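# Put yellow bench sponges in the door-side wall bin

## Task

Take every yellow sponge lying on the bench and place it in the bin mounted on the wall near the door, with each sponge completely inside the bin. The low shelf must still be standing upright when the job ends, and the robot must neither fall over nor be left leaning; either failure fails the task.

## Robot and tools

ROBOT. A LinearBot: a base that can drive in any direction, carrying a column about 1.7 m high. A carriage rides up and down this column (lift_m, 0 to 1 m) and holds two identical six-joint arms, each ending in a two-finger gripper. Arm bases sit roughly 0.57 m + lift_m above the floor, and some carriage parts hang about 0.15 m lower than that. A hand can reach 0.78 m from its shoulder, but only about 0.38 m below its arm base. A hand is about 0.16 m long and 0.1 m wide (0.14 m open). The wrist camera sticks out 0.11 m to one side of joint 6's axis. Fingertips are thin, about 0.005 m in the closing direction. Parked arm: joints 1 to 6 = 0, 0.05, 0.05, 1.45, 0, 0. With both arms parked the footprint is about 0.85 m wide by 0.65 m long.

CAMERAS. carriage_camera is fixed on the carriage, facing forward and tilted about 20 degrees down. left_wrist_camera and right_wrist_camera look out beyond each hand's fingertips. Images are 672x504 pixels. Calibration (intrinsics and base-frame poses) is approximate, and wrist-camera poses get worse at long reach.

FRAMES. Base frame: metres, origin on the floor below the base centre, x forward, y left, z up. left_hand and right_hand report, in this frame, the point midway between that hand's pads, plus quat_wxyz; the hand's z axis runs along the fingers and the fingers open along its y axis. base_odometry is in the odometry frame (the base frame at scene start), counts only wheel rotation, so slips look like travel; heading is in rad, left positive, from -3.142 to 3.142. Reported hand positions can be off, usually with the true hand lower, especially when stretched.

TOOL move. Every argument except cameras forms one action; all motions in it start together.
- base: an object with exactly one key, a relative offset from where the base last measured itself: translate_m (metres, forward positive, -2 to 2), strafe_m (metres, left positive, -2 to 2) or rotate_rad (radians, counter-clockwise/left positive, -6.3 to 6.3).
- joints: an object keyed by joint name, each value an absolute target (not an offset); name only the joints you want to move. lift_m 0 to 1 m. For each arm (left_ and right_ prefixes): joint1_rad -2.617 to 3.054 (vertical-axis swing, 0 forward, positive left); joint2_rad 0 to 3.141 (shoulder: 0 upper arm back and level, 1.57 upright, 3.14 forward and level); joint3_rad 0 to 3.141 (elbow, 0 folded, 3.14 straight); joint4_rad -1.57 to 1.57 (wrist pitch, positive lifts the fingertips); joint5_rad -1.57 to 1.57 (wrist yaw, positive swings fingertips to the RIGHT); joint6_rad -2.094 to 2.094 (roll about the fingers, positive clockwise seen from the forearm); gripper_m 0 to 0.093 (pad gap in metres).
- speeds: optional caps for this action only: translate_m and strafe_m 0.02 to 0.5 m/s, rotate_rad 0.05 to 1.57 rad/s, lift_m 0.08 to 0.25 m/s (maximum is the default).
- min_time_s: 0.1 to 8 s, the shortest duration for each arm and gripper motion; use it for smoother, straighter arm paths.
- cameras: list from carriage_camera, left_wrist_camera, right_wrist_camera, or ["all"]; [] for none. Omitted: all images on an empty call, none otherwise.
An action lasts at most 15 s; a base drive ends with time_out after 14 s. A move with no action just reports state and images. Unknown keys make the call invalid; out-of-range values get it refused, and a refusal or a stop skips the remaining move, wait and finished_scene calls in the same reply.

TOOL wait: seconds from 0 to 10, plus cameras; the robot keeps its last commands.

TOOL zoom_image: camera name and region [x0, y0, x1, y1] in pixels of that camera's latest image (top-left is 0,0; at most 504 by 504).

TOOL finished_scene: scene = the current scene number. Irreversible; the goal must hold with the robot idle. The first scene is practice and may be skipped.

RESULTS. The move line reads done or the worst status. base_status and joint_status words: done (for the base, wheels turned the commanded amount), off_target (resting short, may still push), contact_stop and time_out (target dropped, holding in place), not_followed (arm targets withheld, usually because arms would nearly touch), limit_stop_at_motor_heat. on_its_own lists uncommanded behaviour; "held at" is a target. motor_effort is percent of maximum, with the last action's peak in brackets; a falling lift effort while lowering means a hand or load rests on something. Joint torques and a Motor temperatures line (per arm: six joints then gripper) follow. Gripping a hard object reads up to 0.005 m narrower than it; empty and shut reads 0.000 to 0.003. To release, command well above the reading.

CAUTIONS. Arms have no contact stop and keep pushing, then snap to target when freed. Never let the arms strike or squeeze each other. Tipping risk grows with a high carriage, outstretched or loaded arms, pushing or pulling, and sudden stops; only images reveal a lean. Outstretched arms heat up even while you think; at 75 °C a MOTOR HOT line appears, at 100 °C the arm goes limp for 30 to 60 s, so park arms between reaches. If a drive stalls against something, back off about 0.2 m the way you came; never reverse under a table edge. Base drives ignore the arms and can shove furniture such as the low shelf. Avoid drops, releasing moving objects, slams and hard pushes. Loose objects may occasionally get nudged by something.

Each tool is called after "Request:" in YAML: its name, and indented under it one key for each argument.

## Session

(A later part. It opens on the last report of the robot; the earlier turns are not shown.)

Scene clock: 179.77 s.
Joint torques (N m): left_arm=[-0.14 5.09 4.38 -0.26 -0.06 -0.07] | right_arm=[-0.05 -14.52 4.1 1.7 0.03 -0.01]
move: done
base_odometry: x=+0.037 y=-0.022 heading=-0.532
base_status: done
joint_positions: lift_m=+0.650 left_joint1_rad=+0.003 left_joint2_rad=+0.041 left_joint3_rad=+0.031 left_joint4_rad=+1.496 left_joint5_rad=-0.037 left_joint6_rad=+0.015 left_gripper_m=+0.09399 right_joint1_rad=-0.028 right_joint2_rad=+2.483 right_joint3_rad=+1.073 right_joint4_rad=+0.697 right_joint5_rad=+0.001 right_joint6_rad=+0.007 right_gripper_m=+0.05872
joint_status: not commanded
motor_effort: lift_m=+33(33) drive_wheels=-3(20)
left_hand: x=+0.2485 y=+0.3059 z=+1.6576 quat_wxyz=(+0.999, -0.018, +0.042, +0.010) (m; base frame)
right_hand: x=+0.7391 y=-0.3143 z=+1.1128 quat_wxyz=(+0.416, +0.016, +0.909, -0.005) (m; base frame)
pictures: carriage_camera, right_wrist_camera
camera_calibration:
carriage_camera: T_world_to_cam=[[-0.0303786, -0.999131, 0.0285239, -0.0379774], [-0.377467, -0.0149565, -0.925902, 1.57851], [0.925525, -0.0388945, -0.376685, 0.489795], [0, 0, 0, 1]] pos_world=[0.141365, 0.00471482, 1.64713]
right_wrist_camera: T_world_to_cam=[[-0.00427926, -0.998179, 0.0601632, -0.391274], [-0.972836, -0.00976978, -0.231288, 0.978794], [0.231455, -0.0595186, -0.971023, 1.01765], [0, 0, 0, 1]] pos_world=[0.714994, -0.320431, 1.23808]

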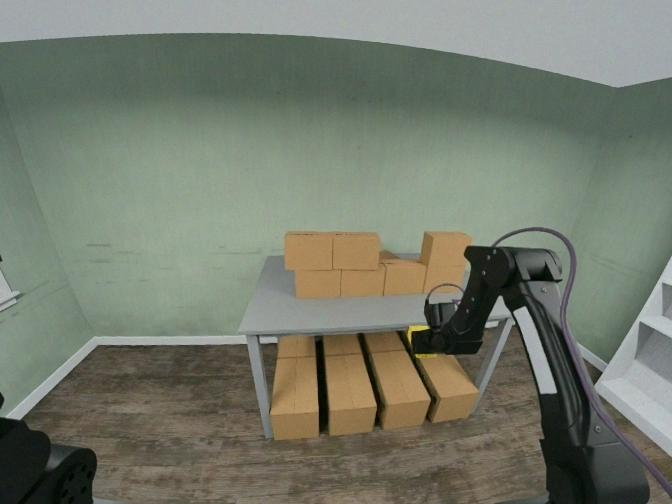

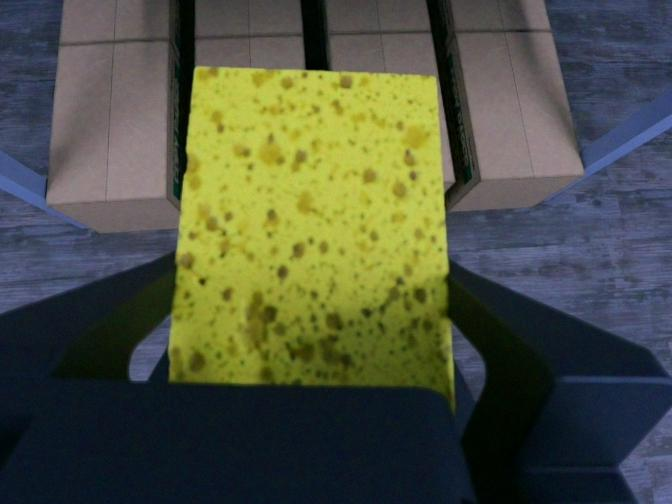

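Request:
move:
  base: {"rotate_rad":-3.14}
  speeds: {"rotate_rad":0.8}
  joints: {"right_joint1_rad":-0.028,"lift_m":0.75}
  cameras: ["carriage_camera"]

Scene clock: 190.03 s.
Joint torques (N m): left_arm=[-0.14 5.08 4.42 -0.29 -0.06 -0.09] | right_arm=[-0.2 -14.68 4.08 1.69 0.03 0]
move: done
base_odometry: x=+0.037 y=-0.022 heading=+2.612
base_status: done
joint_positions: lift_m=+0.750 left_joint1_rad=+0.003 left_joint2_rad=+0.041 left_joint3_rad=+0.031 left_joint4_rad=+1.497 left_joint5_rad=-0.037 left_joint6_rad=+0.015 left_gripper_m=+0.09400 right_joint1_rad=-0.030 right_joint2_rad=+2.484 right_joint3_rad=+1.073 right_joint4_rad=+0.699 right_joint5_rad=+0.001 right_joint6_rad=+0.006 right_gripper_m=+0.05872
joint_status: all done
motor_effort: lift_m=+33(40) drive_wheels=+7(18)
left_hand: x=+0.2484 y=+0.3059 z=+1.7576 quat_wxyz=(+0.999, -0.018, +0.042, +0.010) (m; base frame)
right_hand: x=+0.7390 y=-0.3149 z=+1.2125 quat_wxyz=(+0.416, +0.017, +0.909, -0.005) (m; base frame)
pictures: carriage_camera
camera_calibration:
carriage_camera: T_world_to_cam=[[-0.0303786, -0.999131, 0.0285239, -0.0408298], [-0.377467, -0.0149565, -0.925902, 1.6711], [0.925525, -0.0388945, -0.376685, 0.527463], [0, 0, 0, 1]] pos_world=[0.141365, 0.00471482, 1.74713]

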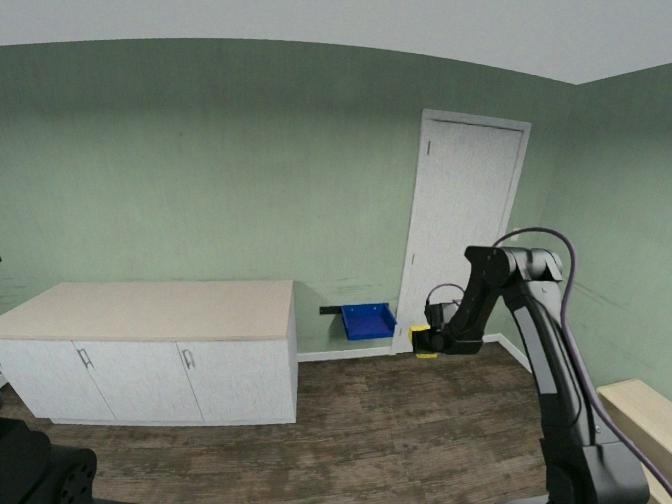

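Request:
move:
  base: {"translate_m":0.65}
  speeds: {"translate_m":0.3}
  joints: {"lift_m":0.5}
  cameras: ["carriage_camera","right_wrist_camera"]

Scene clock: 203.90 s.
Joint torques (N m): left_arm=[-0.18 5.16 4.45 -0.28 -0.06 -0.07] | right_arm=[-0.17 -14.69 4.14 1.78 0.05 0]
Motor temperatures (°C): left_arm=[26 37 34 28 28 27 27] | right_arm=[25 56 40 40 29 28 30]
move: done
base_odometry: x=-0.523 y=+0.308 heading=+2.611
base_status: done
joint_positions: lift_m=+0.500 left_joint1_rad=+0.003 left_joint2_rad=+0.041 left_joint3_rad=+0.031 left_joint4_rad=+1.497 left_joint5_rad=-0.037 left_joint6_rad=+0.015 left_gripper_m=+0.09400 right_joint1_rad=-0.030 right_joint2_rad=+2.485 right_joint3_rad=+1.072 right_joint4_rad=+0.689 right_joint5_rad=+0.001 right_joint6_rad=+0.006 right_gripper_m=+0.05872
joint_status: all done
motor_effort: lift_m=+30(31) drive_wheels=-3(20)
left_hand: x=+0.2484 y=+0.3059 z=+1.5078 quat_wxyz=(+0.999, -0.018, +0.042, +0.010) (m; base frame)
right_hand: x=+0.7369 y=-0.3148 z=+0.9602 quat_wxyz=(+0.411, +0.017, +0.911, -0.005) (m; base frame)
pictures: carriage_camera, right_wrist_camera
camera_calibration:
carriage_camera: T_world_to_cam=[[-0.0303786, -0.999131, 0.0285239, -0.0337074], [-0.377467, -0.0149565, -0.925902, 1.4399], [0.925525, -0.0388945, -0.376685, 0.433405], [0, 0, 0, 1]] pos_world=[0.141365, 0.00471482, 1.49743]
right_wrist_camera: T_world_to_cam=[[-0.00451067, -0.998182, 0.0601047, -0.382393], [-0.975342, -0.00887108, -0.220522, 0.933136], [0.220654, -0.0596173, -0.973528, 0.880432], [0, 0, 0, 1]] pos_world=[0.714131, -0.320931, 1.08589]

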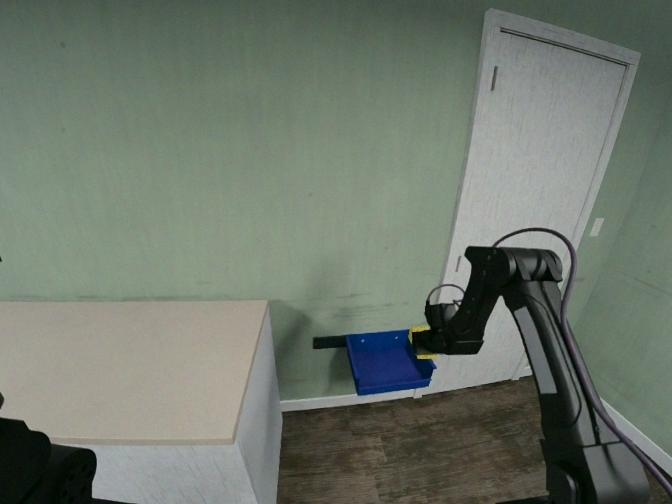

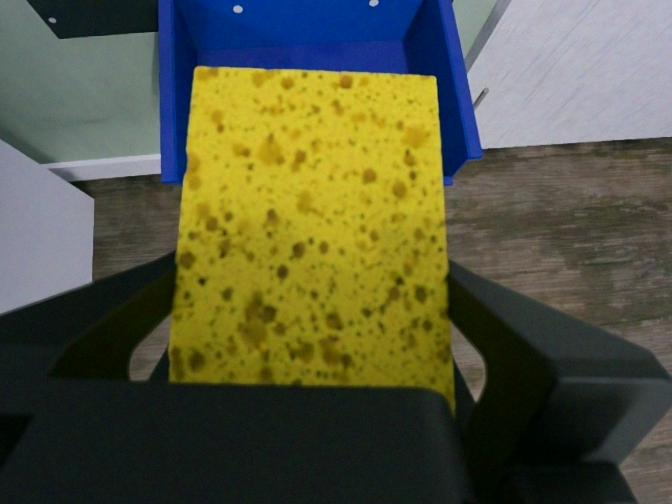

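Request:
move:
  base: {"strafe_m":-0.28}
  speeds: {"strafe_m":0.2}

Request:
move:
  base: {"translate_m":0.34}
  speeds: {"translate_m":0.2}
  joints: {"right_joint1_rad":0.56}
  min_time_s: 2
  cameras: ["carriage_camera","right_wrist_camera"]

Scene clock: 229.40 s.
Joint torques (N m): left_arm=[-0.06 5.09 4.42 -0.28 -0.07 -0.08] | right_arm=[-0.29 -14.69 4.15 1.78 0.03 0]
Motor temperatures (°C): left_arm=[26 37 34 27 28 27 27] | right_arm=[25 59 40 41 28 28 30]
move: done
base_odometry: x=-0.381 y=+0.549 heading=+2.611
base_status: done
joint_positions: lift_m=+0.500 left_joint1_rad=+0.003 left_joint2_rad=+0.041 left_joint3_rad=+0.031 left_joint4_rad=+1.497 left_joint5_rad=-0.037 left_joint6_rad=+0.015 left_gripper_m=+0.09400 right_joint1_rad=-0.028 right_joint2_rad=+2.485 right_joint3_rad=+1.072 right_joint4_rad=+0.689 right_joint5_rad=+0.001 right_joint6_rad=+0.006 right_gripper_m=+0.05872
joint_status: not commanded
motor_effort: lift_m=+30(30) drive_wheels=+0(14)
left_hand: x=+0.2484 y=+0.3059 z=+1.5078 quat_wxyz=(+0.999, -0.018, +0.042, +0.010) (m; base frame)
right_hand: x=+0.7369 y=-0.3142 z=+0.9602 quat_wxyz=(+0.411, +0.016, +0.911, -0.005) (m; base frame)
camera_calibration:
carriage_camera: T_world_to_cam=[[-0.0303786, -0.999131, 0.0285239, -0.0337074], [-0.377467, -0.0149565, -0.925902, 1.4399], [0.925525, -0.0388945, -0.376685, 0.433405], [0, 0, 0, 1]] pos_world=[0.141365, 0.00471482, 1.49743]
left_wrist_camera: T_world_to_cam=[[0.0469318, -0.997282, 0.0568028, 0.214527], [0.772293, 0.0001607, -0.635266, 0.777935], [0.63353, 0.0736826, 0.770202, -1.21825], [0, 0, 0, 1]] pos_world=[0.160938, 0.303583, 1.42031]
right_wrist_camera: T_world_to_cam=[[-0.00303524, -0.998198, 0.059929, -0.382663], [-0.975327, -0.0102739, -0.220524, 0.932693], [0.220742, -0.0591197, -0.973539, 0.880572], [0, 0, 0, 1]] pos_world=[0.71414, -0.320332, 1.08588]

Scene clock: 232.20 s.
Joint torques (N m): left_arm=[-0.14 5.03 4.44 -0.3 -0.06 -0.09] | right_arm=[0.44 -14.71 4.15 1.78 0.04 -0.01]
Motor temperatures (°C): left_arm=[26 37 34 27 28 27 27] | right_arm=[25 59 40 41 28 28 30]
move: done
base_odometry: x=-0.675 y=+0.722 heading=+2.611
base_status: done
joint_positions: lift_m=+0.500 left_joint1_rad=+0.003 left_joint2_rad=+0.041 left_joint3_rad=+0.031 left_joint4_rad=+1.497 left_joint5_rad=-0.037 left_joint6_rad=+0.015 left_gripper_m=+0.09400 right_joint1_rad=+0.552 right_joint2_rad=+2.485 right_joint3_rad=+1.072 right_joint4_rad=+0.689 right_joint5_rad=+0.001 right_joint6_rad=+0.006 right_gripper_m=+0.05870
joint_status: all done
motor_effort: lift_m=+30(30) drive_wheels=-2(14)
left_hand: x=+0.2484 y=+0.3059 z=+1.5078 quat_wxyz=(+0.999, -0.018, +0.042, +0.010) (m; base frame)
right_hand: x=+0.6613 y=-0.0317 z=+0.9602 quat_wxyz=(+0.395, -0.245, +0.878, +0.113) (m; base frame)
pictures: carriage_camera, right_wrist_camera
camera_calibration:
carriage_camera: T_world_to_cam=[[-0.0303786, -0.999131, 0.0285239, -0.0337074], [-0.377467, -0.0149565, -0.925902, 1.4399], [0.925525, -0.0388945, -0.376685, 0.433405], [0, 0, 0, 1]] pos_world=[0.141365, 0.00471482, 1.49743]
right_wrist_camera: T_world_to_cam=[[0.544657, -0.836516, 0.0599101, -0.457968], [-0.810101, -0.543249, -0.220492, 0.735774], [0.216991, 0.071559, -0.973547, 0.920567], [0, 0, 0, 1]] pos_world=[0.645732, -0.0492642, 1.08588]

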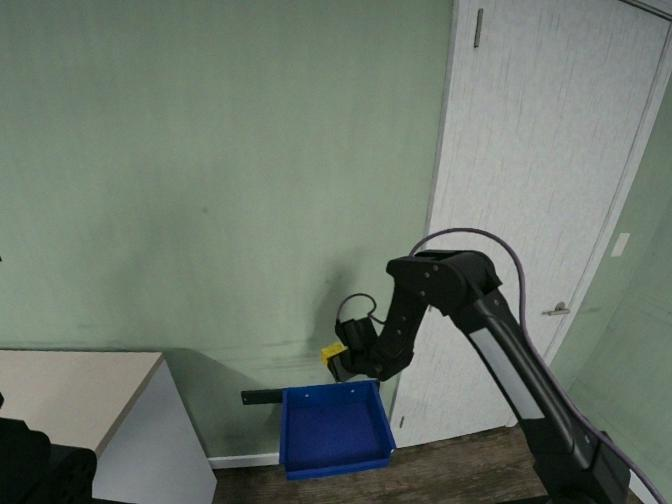

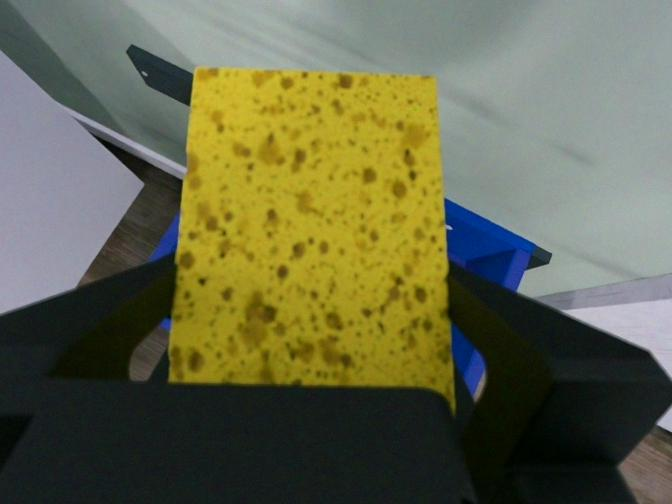

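Request:
move:
  base: {"translate_m":0.035}
  joints: {"lift_m":0.22}
  speeds: {"lift_m":0.12,"translate_m":0.1}
  cameras: ["carriage_camera","right_wrist_camera"]

Scene clock: 248.27 s.
Joint torques (N m): left_arm=[-0.17 5.04 4.38 -0.27 -0.05 -0.08] | right_arm=[0.18 -14.78 4.15 1.79 0.04 0]
Motor temperatures (°C): left_arm=[26 37 34 27 28 27 27] | right_arm=[25 60 39 41 28 28 30]
move: done
base_odometry: x=-0.705 y=+0.739 heading=+2.610
base_status: done
joint_positions: lift_m=+0.220 left_joint1_rad=+0.003 left_joint2_rad=+0.041 left_joint3_rad=+0.031 left_joint4_rad=+1.495 left_joint5_rad=-0.037 left_joint6_rad=+0.015 left_gripper_m=+0.09400 right_joint1_rad=+0.555 right_joint2_rad=+2.486 right_joint3_rad=+1.072 right_joint4_rad=+0.690 right_joint5_rad=+0.002 right_joint6_rad=+0.006 right_gripper_m=+0.05870
joint_status: all done
motor_effort: lift_m=+30(31) drive_wheels=-1(16)
left_hand: x=+0.2487 y=+0.3059 z=+1.2278 quat_wxyz=(+0.999, -0.018, +0.043, +0.010) (m; base frame)
right_hand: x=+0.6605 y=-0.0305 z=+0.6799 quat_wxyz=(+0.395, -0.247, +0.878, +0.113) (m; base frame)
pictures: carriage_camera, right_wrist_camera
camera_calibration:
carriage_camera: T_world_to_cam=[[-0.0303786, -0.999131, 0.0285239, -0.0257178], [-0.377467, -0.0149565, -0.925902, 1.18056], [0.925525, -0.0388945, -0.376685, 0.327896], [0, 0, 0, 1]] pos_world=[0.141365, 0.00471482, 1.21733]
right_wrist_camera: T_world_to_cam=[[0.546768, -0.835108, 0.060329, -0.441367], [-0.808749, -0.545412, -0.220117, 0.672713], [0.216726, 0.0715621, -0.973606, 0.647987], [0, 0, 0, 1]] pos_world=[0.644946, -0.0480543, 0.805587]

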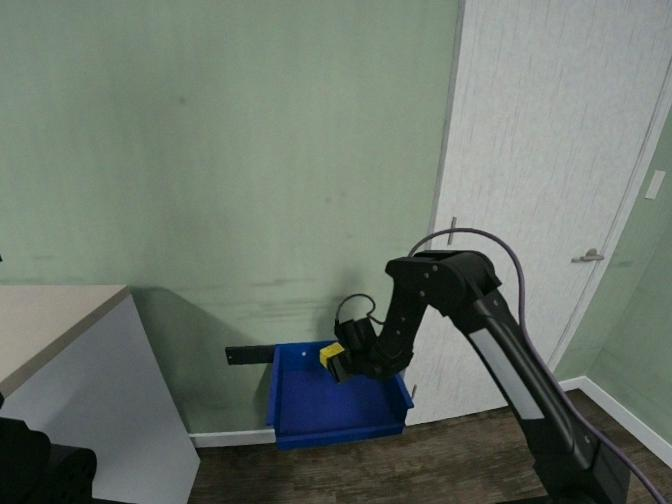

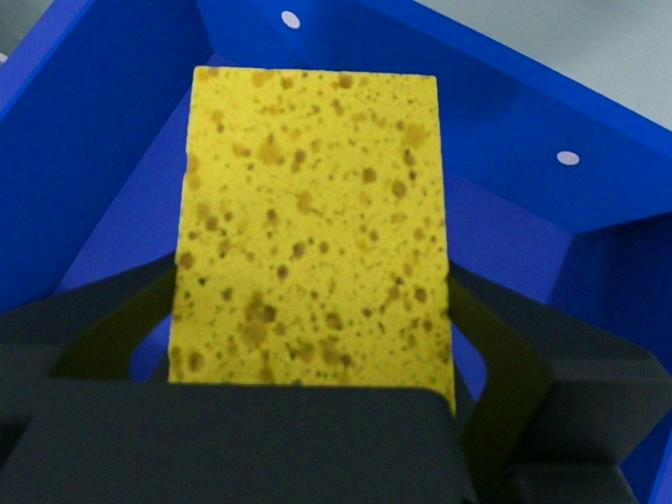

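Request:
move:
  joints: {"lift_m":0.13}
  speeds: {"lift_m":0.08}
  cameras: ["carriage_camera","right_wrist_camera"]

Scene clock: 253.23 s.
Joint torques (N m): left_arm=[-0.2 5.07 4.34 -0.24 -0.06 -0.09] | right_arm=[0.17 -14.78 4.16 1.76 0.03 0.01]
Motor temperatures (°C): left_arm=[26 37 34 27 28 27 27] | right_arm=[25 60 39 41 28 28 30]
move: done
base_odometry: x=-0.705 y=+0.739 heading=+2.610
base_status: not commanded
joint_positions: lift_m=+0.130 left_joint1_rad=+0.003 left_joint2_rad=+0.041 left_joint3_rad=+0.031 left_joint4_rad=+1.495 left_joint5_rad=-0.037 left_joint6_rad=+0.015 left_gripper_m=+0.09400 right_joint1_rad=+0.555 right_joint2_rad=+2.486 right_joint3_rad=+1.072 right_joint4_rad=+0.690 right_joint5_rad=+0.002 right_joint6_rad=+0.006 right_gripper_m=+0.05870
joint_status: all done
motor_effort: lift_m=+30(32) drive_wheels=+5(6)
left_hand: x=+0.2487 y=+0.3059 z=+1.1378 quat_wxyz=(+0.999, -0.018, +0.043, +0.010) (m; base frame)
right_hand: x=+0.6605 y=-0.0305 z=+0.5899 quat_wxyz=(+0.395, -0.247, +0.878, +0.113) (m; base frame)
pictures: carriage_camera, right_wrist_camera
camera_calibration:
carriage_camera: T_world_to_cam=[[-0.0303786, -0.999131, 0.0285239, -0.0231535], [-0.377467, -0.0149565, -0.925902, 1.09732], [0.925525, -0.0388945, -0.376685, 0.294032], [0, 0, 0, 1]] pos_world=[0.141365, 0.00471482, 1.12743]
right_wrist_camera: T_world_to_cam=[[0.546716, -0.835138, 0.0603743, -0.435931], [-0.808677, -0.545338, -0.220562, 0.653155], [0.217125, 0.0717618, -0.973503, 0.559944], [0, 0, 0, 1]] pos_world=[0.644944, -0.0480553, 0.715487]

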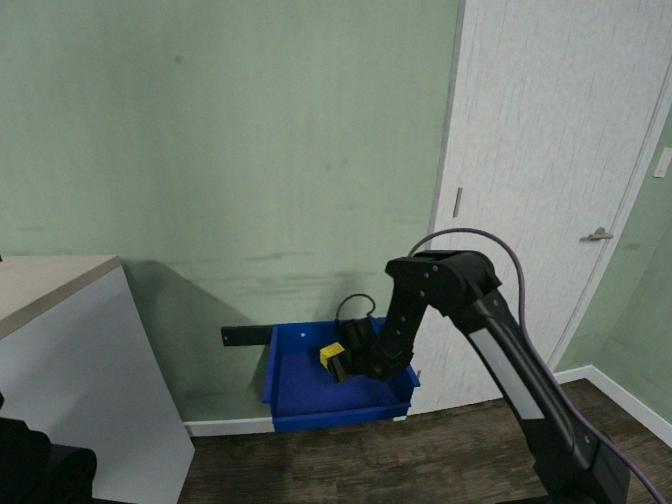

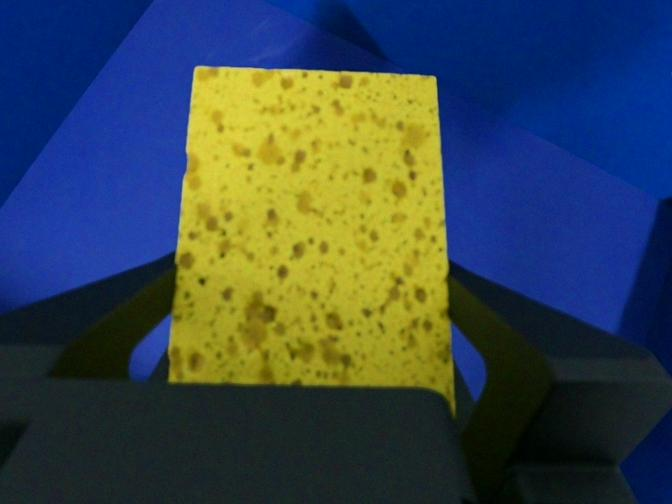

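Request:
move:
  joints: {"lift_m":0.095}
  speeds: {"lift_m":0.08}

Request:
move:
  joints: {"lift_m":0.075}
  speeds: {"lift_m":0.08}
  cameras: ["carriage_camera","right_wrist_camera"]

Scene clock: 259.63 s.
Joint torques (N m): left_arm=[-0.12 5.04 4.31 -0.25 -0.07 -0.08] | right_arm=[0.17 -14.79 4.15 1.76 0.02 0]
Motor temperatures (°C): left_arm=[26 37 34 27 28 27 27] | right_arm=[25 59 39 41 28 28 30]
move: done
base_odometry: x=-0.705 y=+0.739 heading=+2.610
base_status: not commanded
joint_positions: lift_m=+0.095 left_joint1_rad=+0.003 left_joint2_rad=+0.041 left_joint3_rad=+0.031 left_joint4_rad=+1.495 left_joint5_rad=-0.037 left_joint6_rad=+0.015 left_gripper_m=+0.09400 right_joint1_rad=+0.555 right_joint2_rad=+2.486 right_joint3_rad=+1.072 right_joint4_rad=+0.691 right_joint5_rad=+0.002 right_joint6_rad=+0.006 right_gripper_m=+0.05870
joint_status: all done
motor_effort: lift_m=+30(31) drive_wheels=-1(6)
left_hand: x=+0.2487 y=+0.3059 z=+1.1028 quat_wxyz=(+0.999, -0.018, +0.043, +0.010) (m; base frame)
right_hand: x=+0.6606 y=-0.0304 z=+0.5550 quat_wxyz=(+0.395, -0.246, +0.878, +0.113) (m; base frame)
camera_calibration:
carriage_camera: T_world_to_cam=[[-0.0303786, -0.999131, 0.0285239, -0.0221552], [-0.377467, -0.0149565, -0.925902, 1.06491], [0.925525, -0.0388945, -0.376685, 0.280848], [0, 0, 0, 1]] pos_world=[0.141365, 0.00471482, 1.09243]
left_wrist_camera: T_world_to_cam=[[0.0470199, -0.997282, 0.0567278, 0.237578], [0.771387, 0.000171287, -0.636367, 0.521821], [0.634627, 0.0736809, 0.769298, -0.90579], [0, 0, 0, 1]] pos_world=[0.161142, 0.303583, 1.01541]
right_wrist_camera: T_world_to_cam=[[0.546704, -0.83514, 0.0604576, -0.433879], [-0.808527, -0.545297, -0.221215, 0.645826], [0.217713, 0.0720574, -0.973349, 0.525597], [0, 0, 0, 1]] pos_world=[0.644942, -0.0480563, 0.680687]

Scene clock: 260.27 s.
Joint torques (N m): left_arm=[-0.14 5.08 4.41 -0.26 -0.07 -0.08] | right_arm=[0.16 -14.8 4.15 1.77 0.03 0]
Motor temperatures (°C): left_arm=[26 37 34 27 28 27 27] | right_arm=[25 59 39 41 28 28 30]
move: done
base_odometry: x=-0.705 y=+0.739 heading=+2.610
base_status: not commanded
joint_positions: lift_m=+0.075 left_joint1_rad=+0.003 left_joint2_rad=+0.041 left_joint3_rad=+0.031 left_joint4_rad=+1.495 left_joint5_rad=-0.037 left_joint6_rad=+0.015 left_gripper_m=+0.09400 right_joint1_rad=+0.555 right_joint2_rad=+2.486 right_joint3_rad=+1.072 right_joint4_rad=+0.691 right_joint5_rad=+0.002 right_joint6_rad=+0.006 right_gripper_m=+0.05870
joint_status: all done
motor_effort: lift_m=+30(31) drive_wheels=-1(6)
left_hand: x=+0.2487 y=+0.3059 z=+1.0827 quat_wxyz=(+0.999, -0.018, +0.043, +0.010) (m; base frame)
right_hand: x=+0.6606 y=-0.0304 z=+0.5350 quat_wxyz=(+0.395, -0.246, +0.878, +0.113) (m; base frame)
pictures: carriage_camera, right_wrist_camera
camera_calibration:
carriage_camera: T_world_to_cam=[[-0.0303786, -0.999131, 0.0285239, -0.0215818], [-0.377467, -0.0149565, -0.925902, 1.0463], [0.925525, -0.0388945, -0.376685, 0.273276], [0, 0, 0, 1]] pos_world=[0.141365, 0.00471482, 1.07233]
right_wrist_camera: T_world_to_cam=[[0.546704, -0.83514, 0.0604576, -0.432664], [-0.808527, -0.545297, -0.221215, 0.64138], [0.217713, 0.0720574, -0.973349, 0.506033], [0, 0, 0, 1]] pos_world=[0.644942, -0.0480563, 0.660587]

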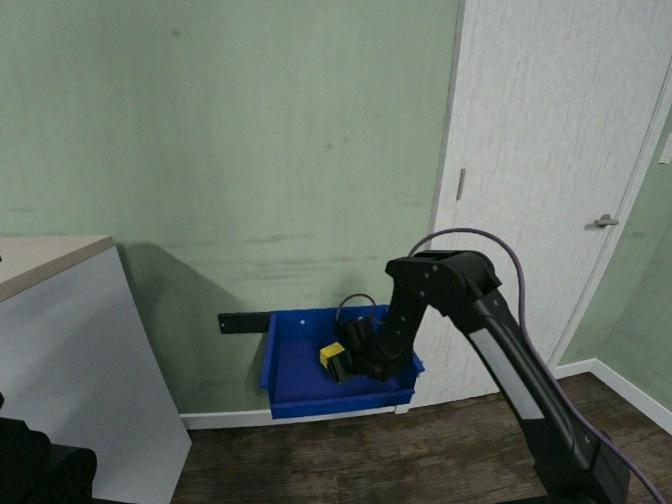

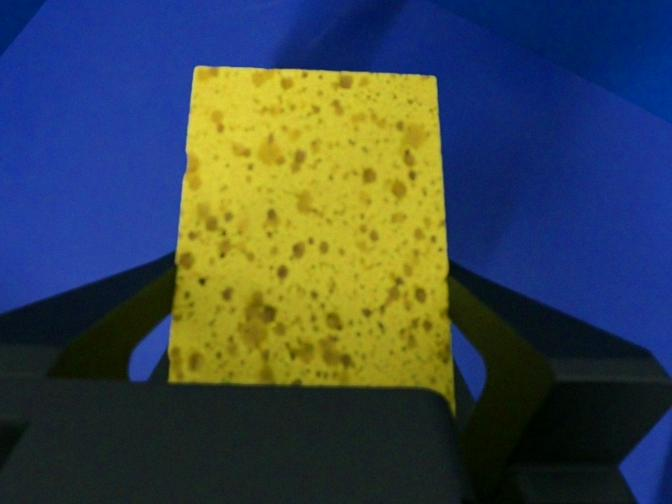

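Request:
move:
  joints: {"lift_m":0.05}
  speeds: {"lift_m":0.08}
  cameras: ["carriage_camera","right_wrist_camera"]

Scene clock: 263.03 s.
Joint torques (N m): left_arm=[-0.14 5.12 4.45 -0.26 -0.07 -0.08] | right_arm=[0.16 -14.84 4.15 1.77 0.03 -0.01]
Motor temperatures (°C): left_arm=[26 37 34 27 28 27 27] | right_arm=[25 58 39 41 28 28 30]
move: done
base_odometry: x=-0.705 y=+0.739 heading=+2.610
base_status: not commanded
joint_positions: lift_m=+0.050 left_joint1_rad=+0.003 left_joint2_rad=+0.041 left_joint3_rad=+0.031 left_joint4_rad=+1.495 left_joint5_rad=-0.037 left_joint6_rad=+0.015 left_gripper_m=+0.09400 right_joint1_rad=+0.555 right_joint2_rad=+2.487 right_joint3_rad=+1.072 right_joint4_rad=+0.691 right_joint5_rad=+0.002 right_joint6_rad=+0.006 right_gripper_m=+0.05870
joint_status: all done
motor_effort: lift_m=+30(31) drive_wheels=-1(6)
left_hand: x=+0.2487 y=+0.3059 z=+1.0577 quat_wxyz=(+0.999, -0.018, +0.043, +0.010) (m; base frame)
right_hand: x=+0.6606 y=-0.0305 z=+0.5099 quat_wxyz=(+0.395, -0.246, +0.878, +0.113) (m; base frame)
pictures: carriage_camera, right_wrist_camera
camera_calibration:
carriage_camera: T_world_to_cam=[[-0.0303786, -0.999131, 0.0285239, -0.0208687], [-0.377467, -0.0149565, -0.925902, 1.02315], [0.925525, -0.0388945, -0.376685, 0.263859], [0, 0, 0, 1]] pos_world=[0.141365, 0.00471482, 1.04733]
right_wrist_camera: T_world_to_cam=[[0.546704, -0.83514, 0.0604576, -0.431146], [-0.808527, -0.545297, -0.221215, 0.635827], [0.217713, 0.0720574, -0.973349, 0.481602], [0, 0, 0, 1]] pos_world=[0.644942, -0.0480563, 0.635487]

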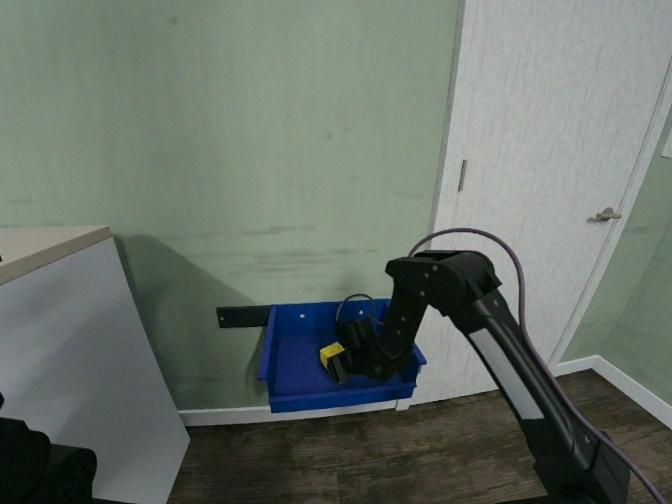

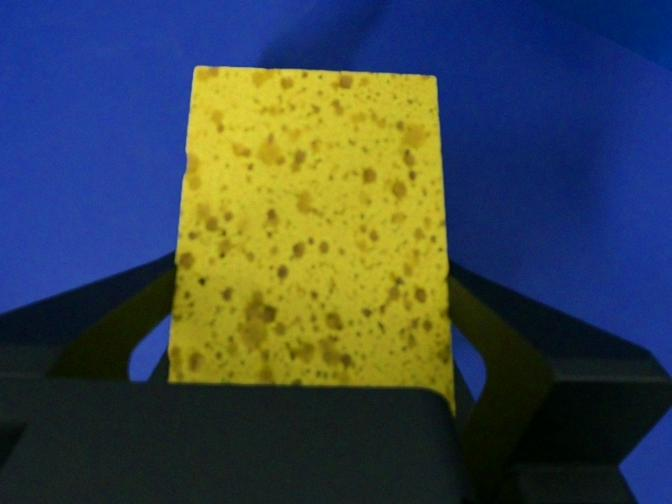

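Request:
move:
  joints: {"lift_m":0.028}
  speeds: {"lift_m":0.08}
  cameras: ["carriage_camera","right_wrist_camera"]

Request:
zoom_image:
  camera: "carriage_camera"
  region: [240, 270, 440, 430]

Scene clock: 268.97 s.
Joint torques (N m): left_arm=[-0.17 5.14 4.38 -0.26 -0.06 -0.08] | right_arm=[0.17 -14 4.15 1.37 0.04 0]
Motor temperatures (°C): left_arm=[26 37 34 27 28 27 27] | right_arm=[25 58 39 41 28 28 30]
move: done
base_odometry: x=-0.705 y=+0.739 heading=+2.610
base_status: not commanded
joint_positions: lift_m=+0.028 left_joint1_rad=+0.003 left_joint2_rad=+0.041 left_joint3_rad=+0.031 left_joint4_rad=+1.495 left_joint5_rad=-0.037 left_joint6_rad=+0.015 left_gripper_m=+0.09400 right_joint1_rad=+0.555 right_joint2_rad=+2.477 right_joint3_rad=+1.074 right_joint4_rad=+0.735 right_joint5_rad=+0.002 right_joint6_rad=+0.006 right_gripper_m=+0.05870
joint_status: all done
motor_effort: lift_m=+28(28) drive_wheels=+6(6)
left_hand: x=+0.2486 y=+0.3059 z=+1.0359 quat_wxyz=(+0.999, -0.018, +0.043, +0.010) (m; base frame)
right_hand: x=+0.6687 y=-0.0254 z=+0.5012 quat_wxyz=(+0.419, -0.243, +0.866, +0.120) (m; base frame)
pictures: carriage_camera, right_wrist_camera
camera_calibration:
carriage_camera: T_world_to_cam=[[-0.0303786, -0.999131, 0.0285239, -0.0202469], [-0.377467, -0.0149565, -0.925902, 1.00297], [0.925525, -0.0388945, -0.376685, 0.255648], [0, 0, 0, 1]] pos_world=[0.141365, 0.00471482, 1.02553]
right_wrist_camera: T_world_to_cam=[[0.543866, -0.836902, 0.0616848, -0.429662], [-0.797139, -0.538199, -0.273701, 0.662033], [0.262259, 0.0996851, -0.959835, 0.435245], [0, 0, 0, 1]] pos_world=[0.647263, -0.0466672, 0.625466]

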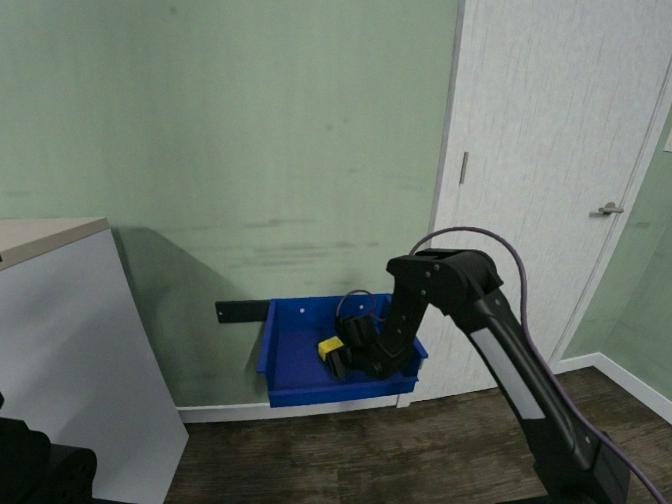

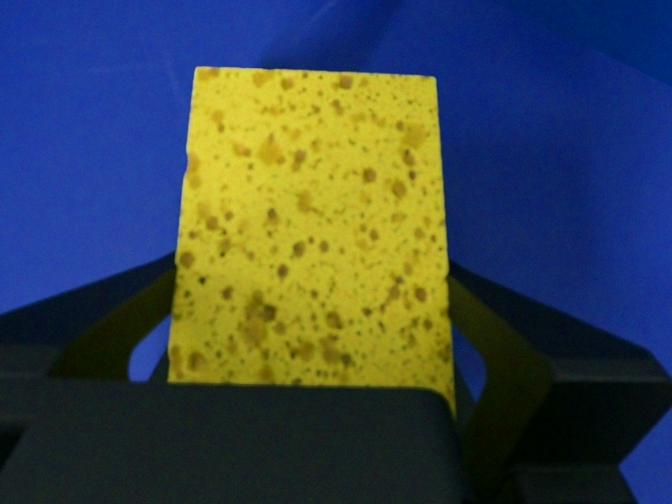

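Scaled by 2.520 from the camera's 672x504 image, which has a finer 960x720 frame.

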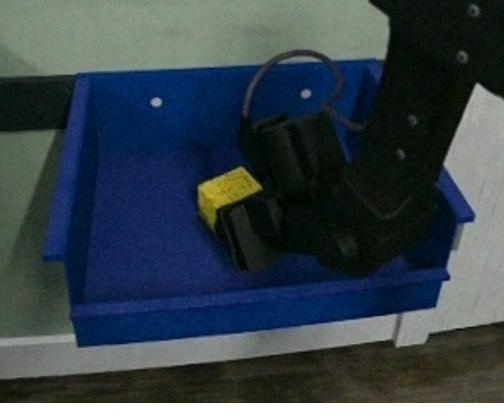

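Contact (j4 tilted). Release.

Request:
move:
  joints: {"lift_m":0.036}

Request:
move:
  joints: {"right_gripper_m":0.093}
  min_time_s: 2

Request:
move:
  joints: {"lift_m":0.3}
  speeds: {"lift_m":0.15}
  cameras: ["carriage_camera","right_wrist_camera"]

Scene clock: 273.53 s.
Joint torques (N m): left_arm=[-0.16 5.01 4.45 -0.26 -0.07 -0.08] | right_arm=[0.16 -13.93 4.11 1.64 0.03 0]
Motor temperatures (°C): left_arm=[26 37 34 27 28 27 27] | right_arm=[25 57 39 41 28 28 31]
move: done
base_odometry: x=-0.705 y=+0.739 heading=+2.610
base_status: not commanded
joint_positions: lift_m=+0.036 left_joint1_rad=+0.003 left_joint2_rad=+0.041 left_joint3_rad=+0.031 left_joint4_rad=+1.495 left_joint5_rad=-0.037 left_joint6_rad=+0.015 left_gripper_m=+0.09400 right_joint1_rad=+0.555 right_joint2_rad=+2.477 right_joint3_rad=+1.074 right_joint4_rad=+0.705 right_joint5_rad=+0.002 right_joint6_rad=+0.006 right_gripper_m=+0.05870
joint_status: all done
motor_effort: lift_m=+33(38) drive_wheels=-1(6)
left_hand: x=+0.2487 y=+0.3059 z=+1.0435 quat_wxyz=(+0.999, -0.018, +0.043, +0.010) (m; base frame)
right_hand: x=+0.6648 y=-0.0279 z=+0.5032 quat_wxyz=(+0.406, -0.245, +0.873, +0.116) (m; base frame)
camera_calibration:
carriage_camera: T_world_to_cam=[[-0.0303786, -0.999131, 0.0285239, -0.0204637], [-0.377467, -0.0149565, -0.925902, 1.01001], [0.925525, -0.0388945, -0.376685, 0.25851], [0, 0, 0, 1]] pos_world=[0.141365, 0.00471482, 1.03313]
left_wrist_camera: T_world_to_cam=[[0.0470199, -0.997282, 0.0567278, 0.240937], [0.771387, 0.000171287, -0.636367, 0.484148], [0.634627, 0.0736809, 0.769298, -0.860247], [0, 0, 0, 1]] pos_world=[0.161142, 0.303583, 0.956214]
right_wrist_camera: T_world_to_cam=[[0.545451, -0.835919, 0.061011, -0.430316], [-0.803688, -0.542298, -0.244946, 0.647878], [0.237841, 0.0845723, -0.967615, 0.458064], [0, 0, 0, 1]] pos_world=[0.646462, -0.0471064, 0.628179]

Scene clock: 275.83 s.
Joint torques (N m): left_arm=[-0.17 5.04 4.41 -0.26 -0.06 -0.08] | right_arm=[0.13 -13.97 4.12 1.65 0.03 0]
Motor temperatures (°C): left_arm=[26 37 34 27 28 27 27] | right_arm=[25 57 39 41 28 28 30]
move: done
base_odometry: x=-0.705 y=+0.739 heading=+2.610
base_status: not commanded
joint_positions: lift_m=+0.036 left_joint1_rad=+0.003 left_joint2_rad=+0.041 left_joint3_rad=+0.031 left_joint4_rad=+1.495 left_joint5_rad=-0.037 left_joint6_rad=+0.015 left_gripper_m=+0.09400 right_joint1_rad=+0.555 right_joint2_rad=+2.477 right_joint3_rad=+1.074 right_joint4_rad=+0.704 right_joint5_rad=+0.002 right_joint6_rad=+0.006 right_gripper_m=+0.09292
joint_status: all done
motor_effort: lift_m=+33(33) drive_wheels=+6(6)
left_hand: x=+0.2487 y=+0.3059 z=+1.0435 quat_wxyz=(+0.999, -0.018, +0.043, +0.010) (m; base frame)
right_hand: x=+0.6646 y=-0.0280 z=+0.5030 quat_wxyz=(+0.406, -0.245, +0.873, +0.116) (m; base frame)
camera_calibration:
carriage_camera: T_world_to_cam=[[-0.0303786, -0.999131, 0.0285239, -0.0204637], [-0.377467, -0.0149565, -0.925902, 1.01001], [0.925525, -0.0388945, -0.376685, 0.25851], [0, 0, 0, 1]] pos_world=[0.141365, 0.00471482, 1.03313]
left_wrist_camera: T_world_to_cam=[[0.0470199, -0.997282, 0.0567278, 0.240937], [0.771387, 0.000171287, -0.636367, 0.484148], [0.634627, 0.0736809, 0.769298, -0.860247], [0, 0, 0, 1]] pos_world=[0.161142, 0.303583, 0.956214]
right_wrist_camera: T_world_to_cam=[[0.545443, -0.835925, 0.0610005, -0.430292], [-0.803961, -0.542382, -0.243861, 0.647324], [0.236935, 0.0839699, -0.96789, 0.458601], [0, 0, 0, 1]] pos_world=[0.646465, -0.0471043, 0.62798]

Scene clock: 278.03 s.
Joint torques (N m): left_arm=[-0.14 5.07 4.37 -0.25 -0.07 -0.08] | right_arm=[0.17 -14.28 4.1 1.69 0.03 -0.01]
Motor temperatures (°C): left_arm=[26 37 34 27 28 27 27] | right_arm=[25 57 39 41 28 28 30]
move: done
base_odometry: x=-0.705 y=+0.739 heading=+2.610
base_status: not commanded
joint_positions: lift_m=+0.300 left_joint1_rad=+0.003 left_joint2_rad=+0.041 left_joint3_rad=+0.031 left_joint4_rad=+1.495 left_joint5_rad=-0.037 left_joint6_rad=+0.015 left_gripper_m=+0.09400 right_joint1_rad=+0.555 right_joint2_rad=+2.481 right_joint3_rad=+1.074 right_joint4_rad=+0.699 right_joint5_rad=+0.002 right_joint6_rad=+0.006 right_gripper_m=+0.09292
joint_status: all done
motor_effort: lift_m=+33(40) drive_wheels=+6(6)
left_hand: x=+0.2487 y=+0.3059 z=+1.3075 quat_wxyz=(+0.999, -0.018, +0.043, +0.010) (m; base frame)
right_hand: x=+0.6633 y=-0.0288 z=+0.7645 quat_wxyz=(+0.402, -0.246, +0.875, +0.115) (m; base frame)
pictures: carriage_camera, right_wrist_camera
camera_calibration:
carriage_camera: T_world_to_cam=[[-0.0303786, -0.999131, 0.0285239, -0.027994], [-0.377467, -0.0149565, -0.925902, 1.25445], [0.925525, -0.0388945, -0.376685, 0.357955], [0, 0, 0, 1]] pos_world=[0.141365, 0.00471482, 1.29713]
right_wrist_camera: T_world_to_cam=[[0.545928, -0.835627, 0.0607503, -0.446312], [-0.805639, -0.543475, -0.235756, 0.704431], [0.23002, 0.0797626, -0.969912, 0.718102], [0, 0, 0, 1]] pos_world=[0.645993, -0.0473872, 0.889682]

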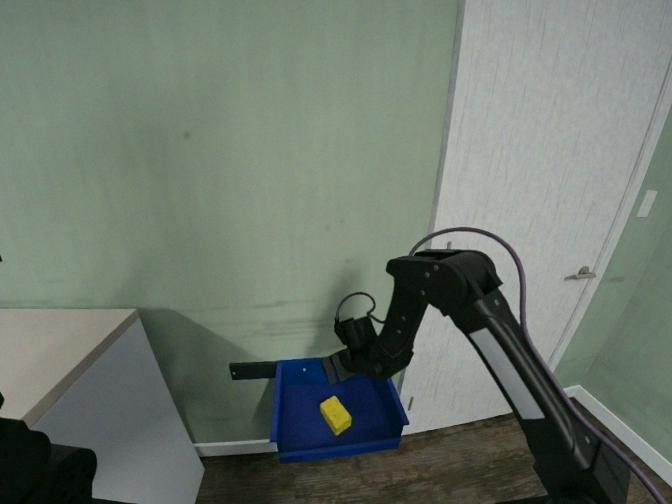

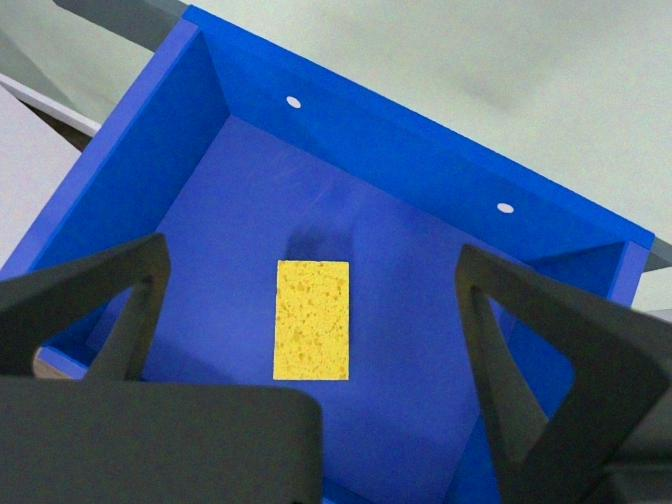

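Request:
finished_scene:
  scene: 2

The scene is finished: the task was done.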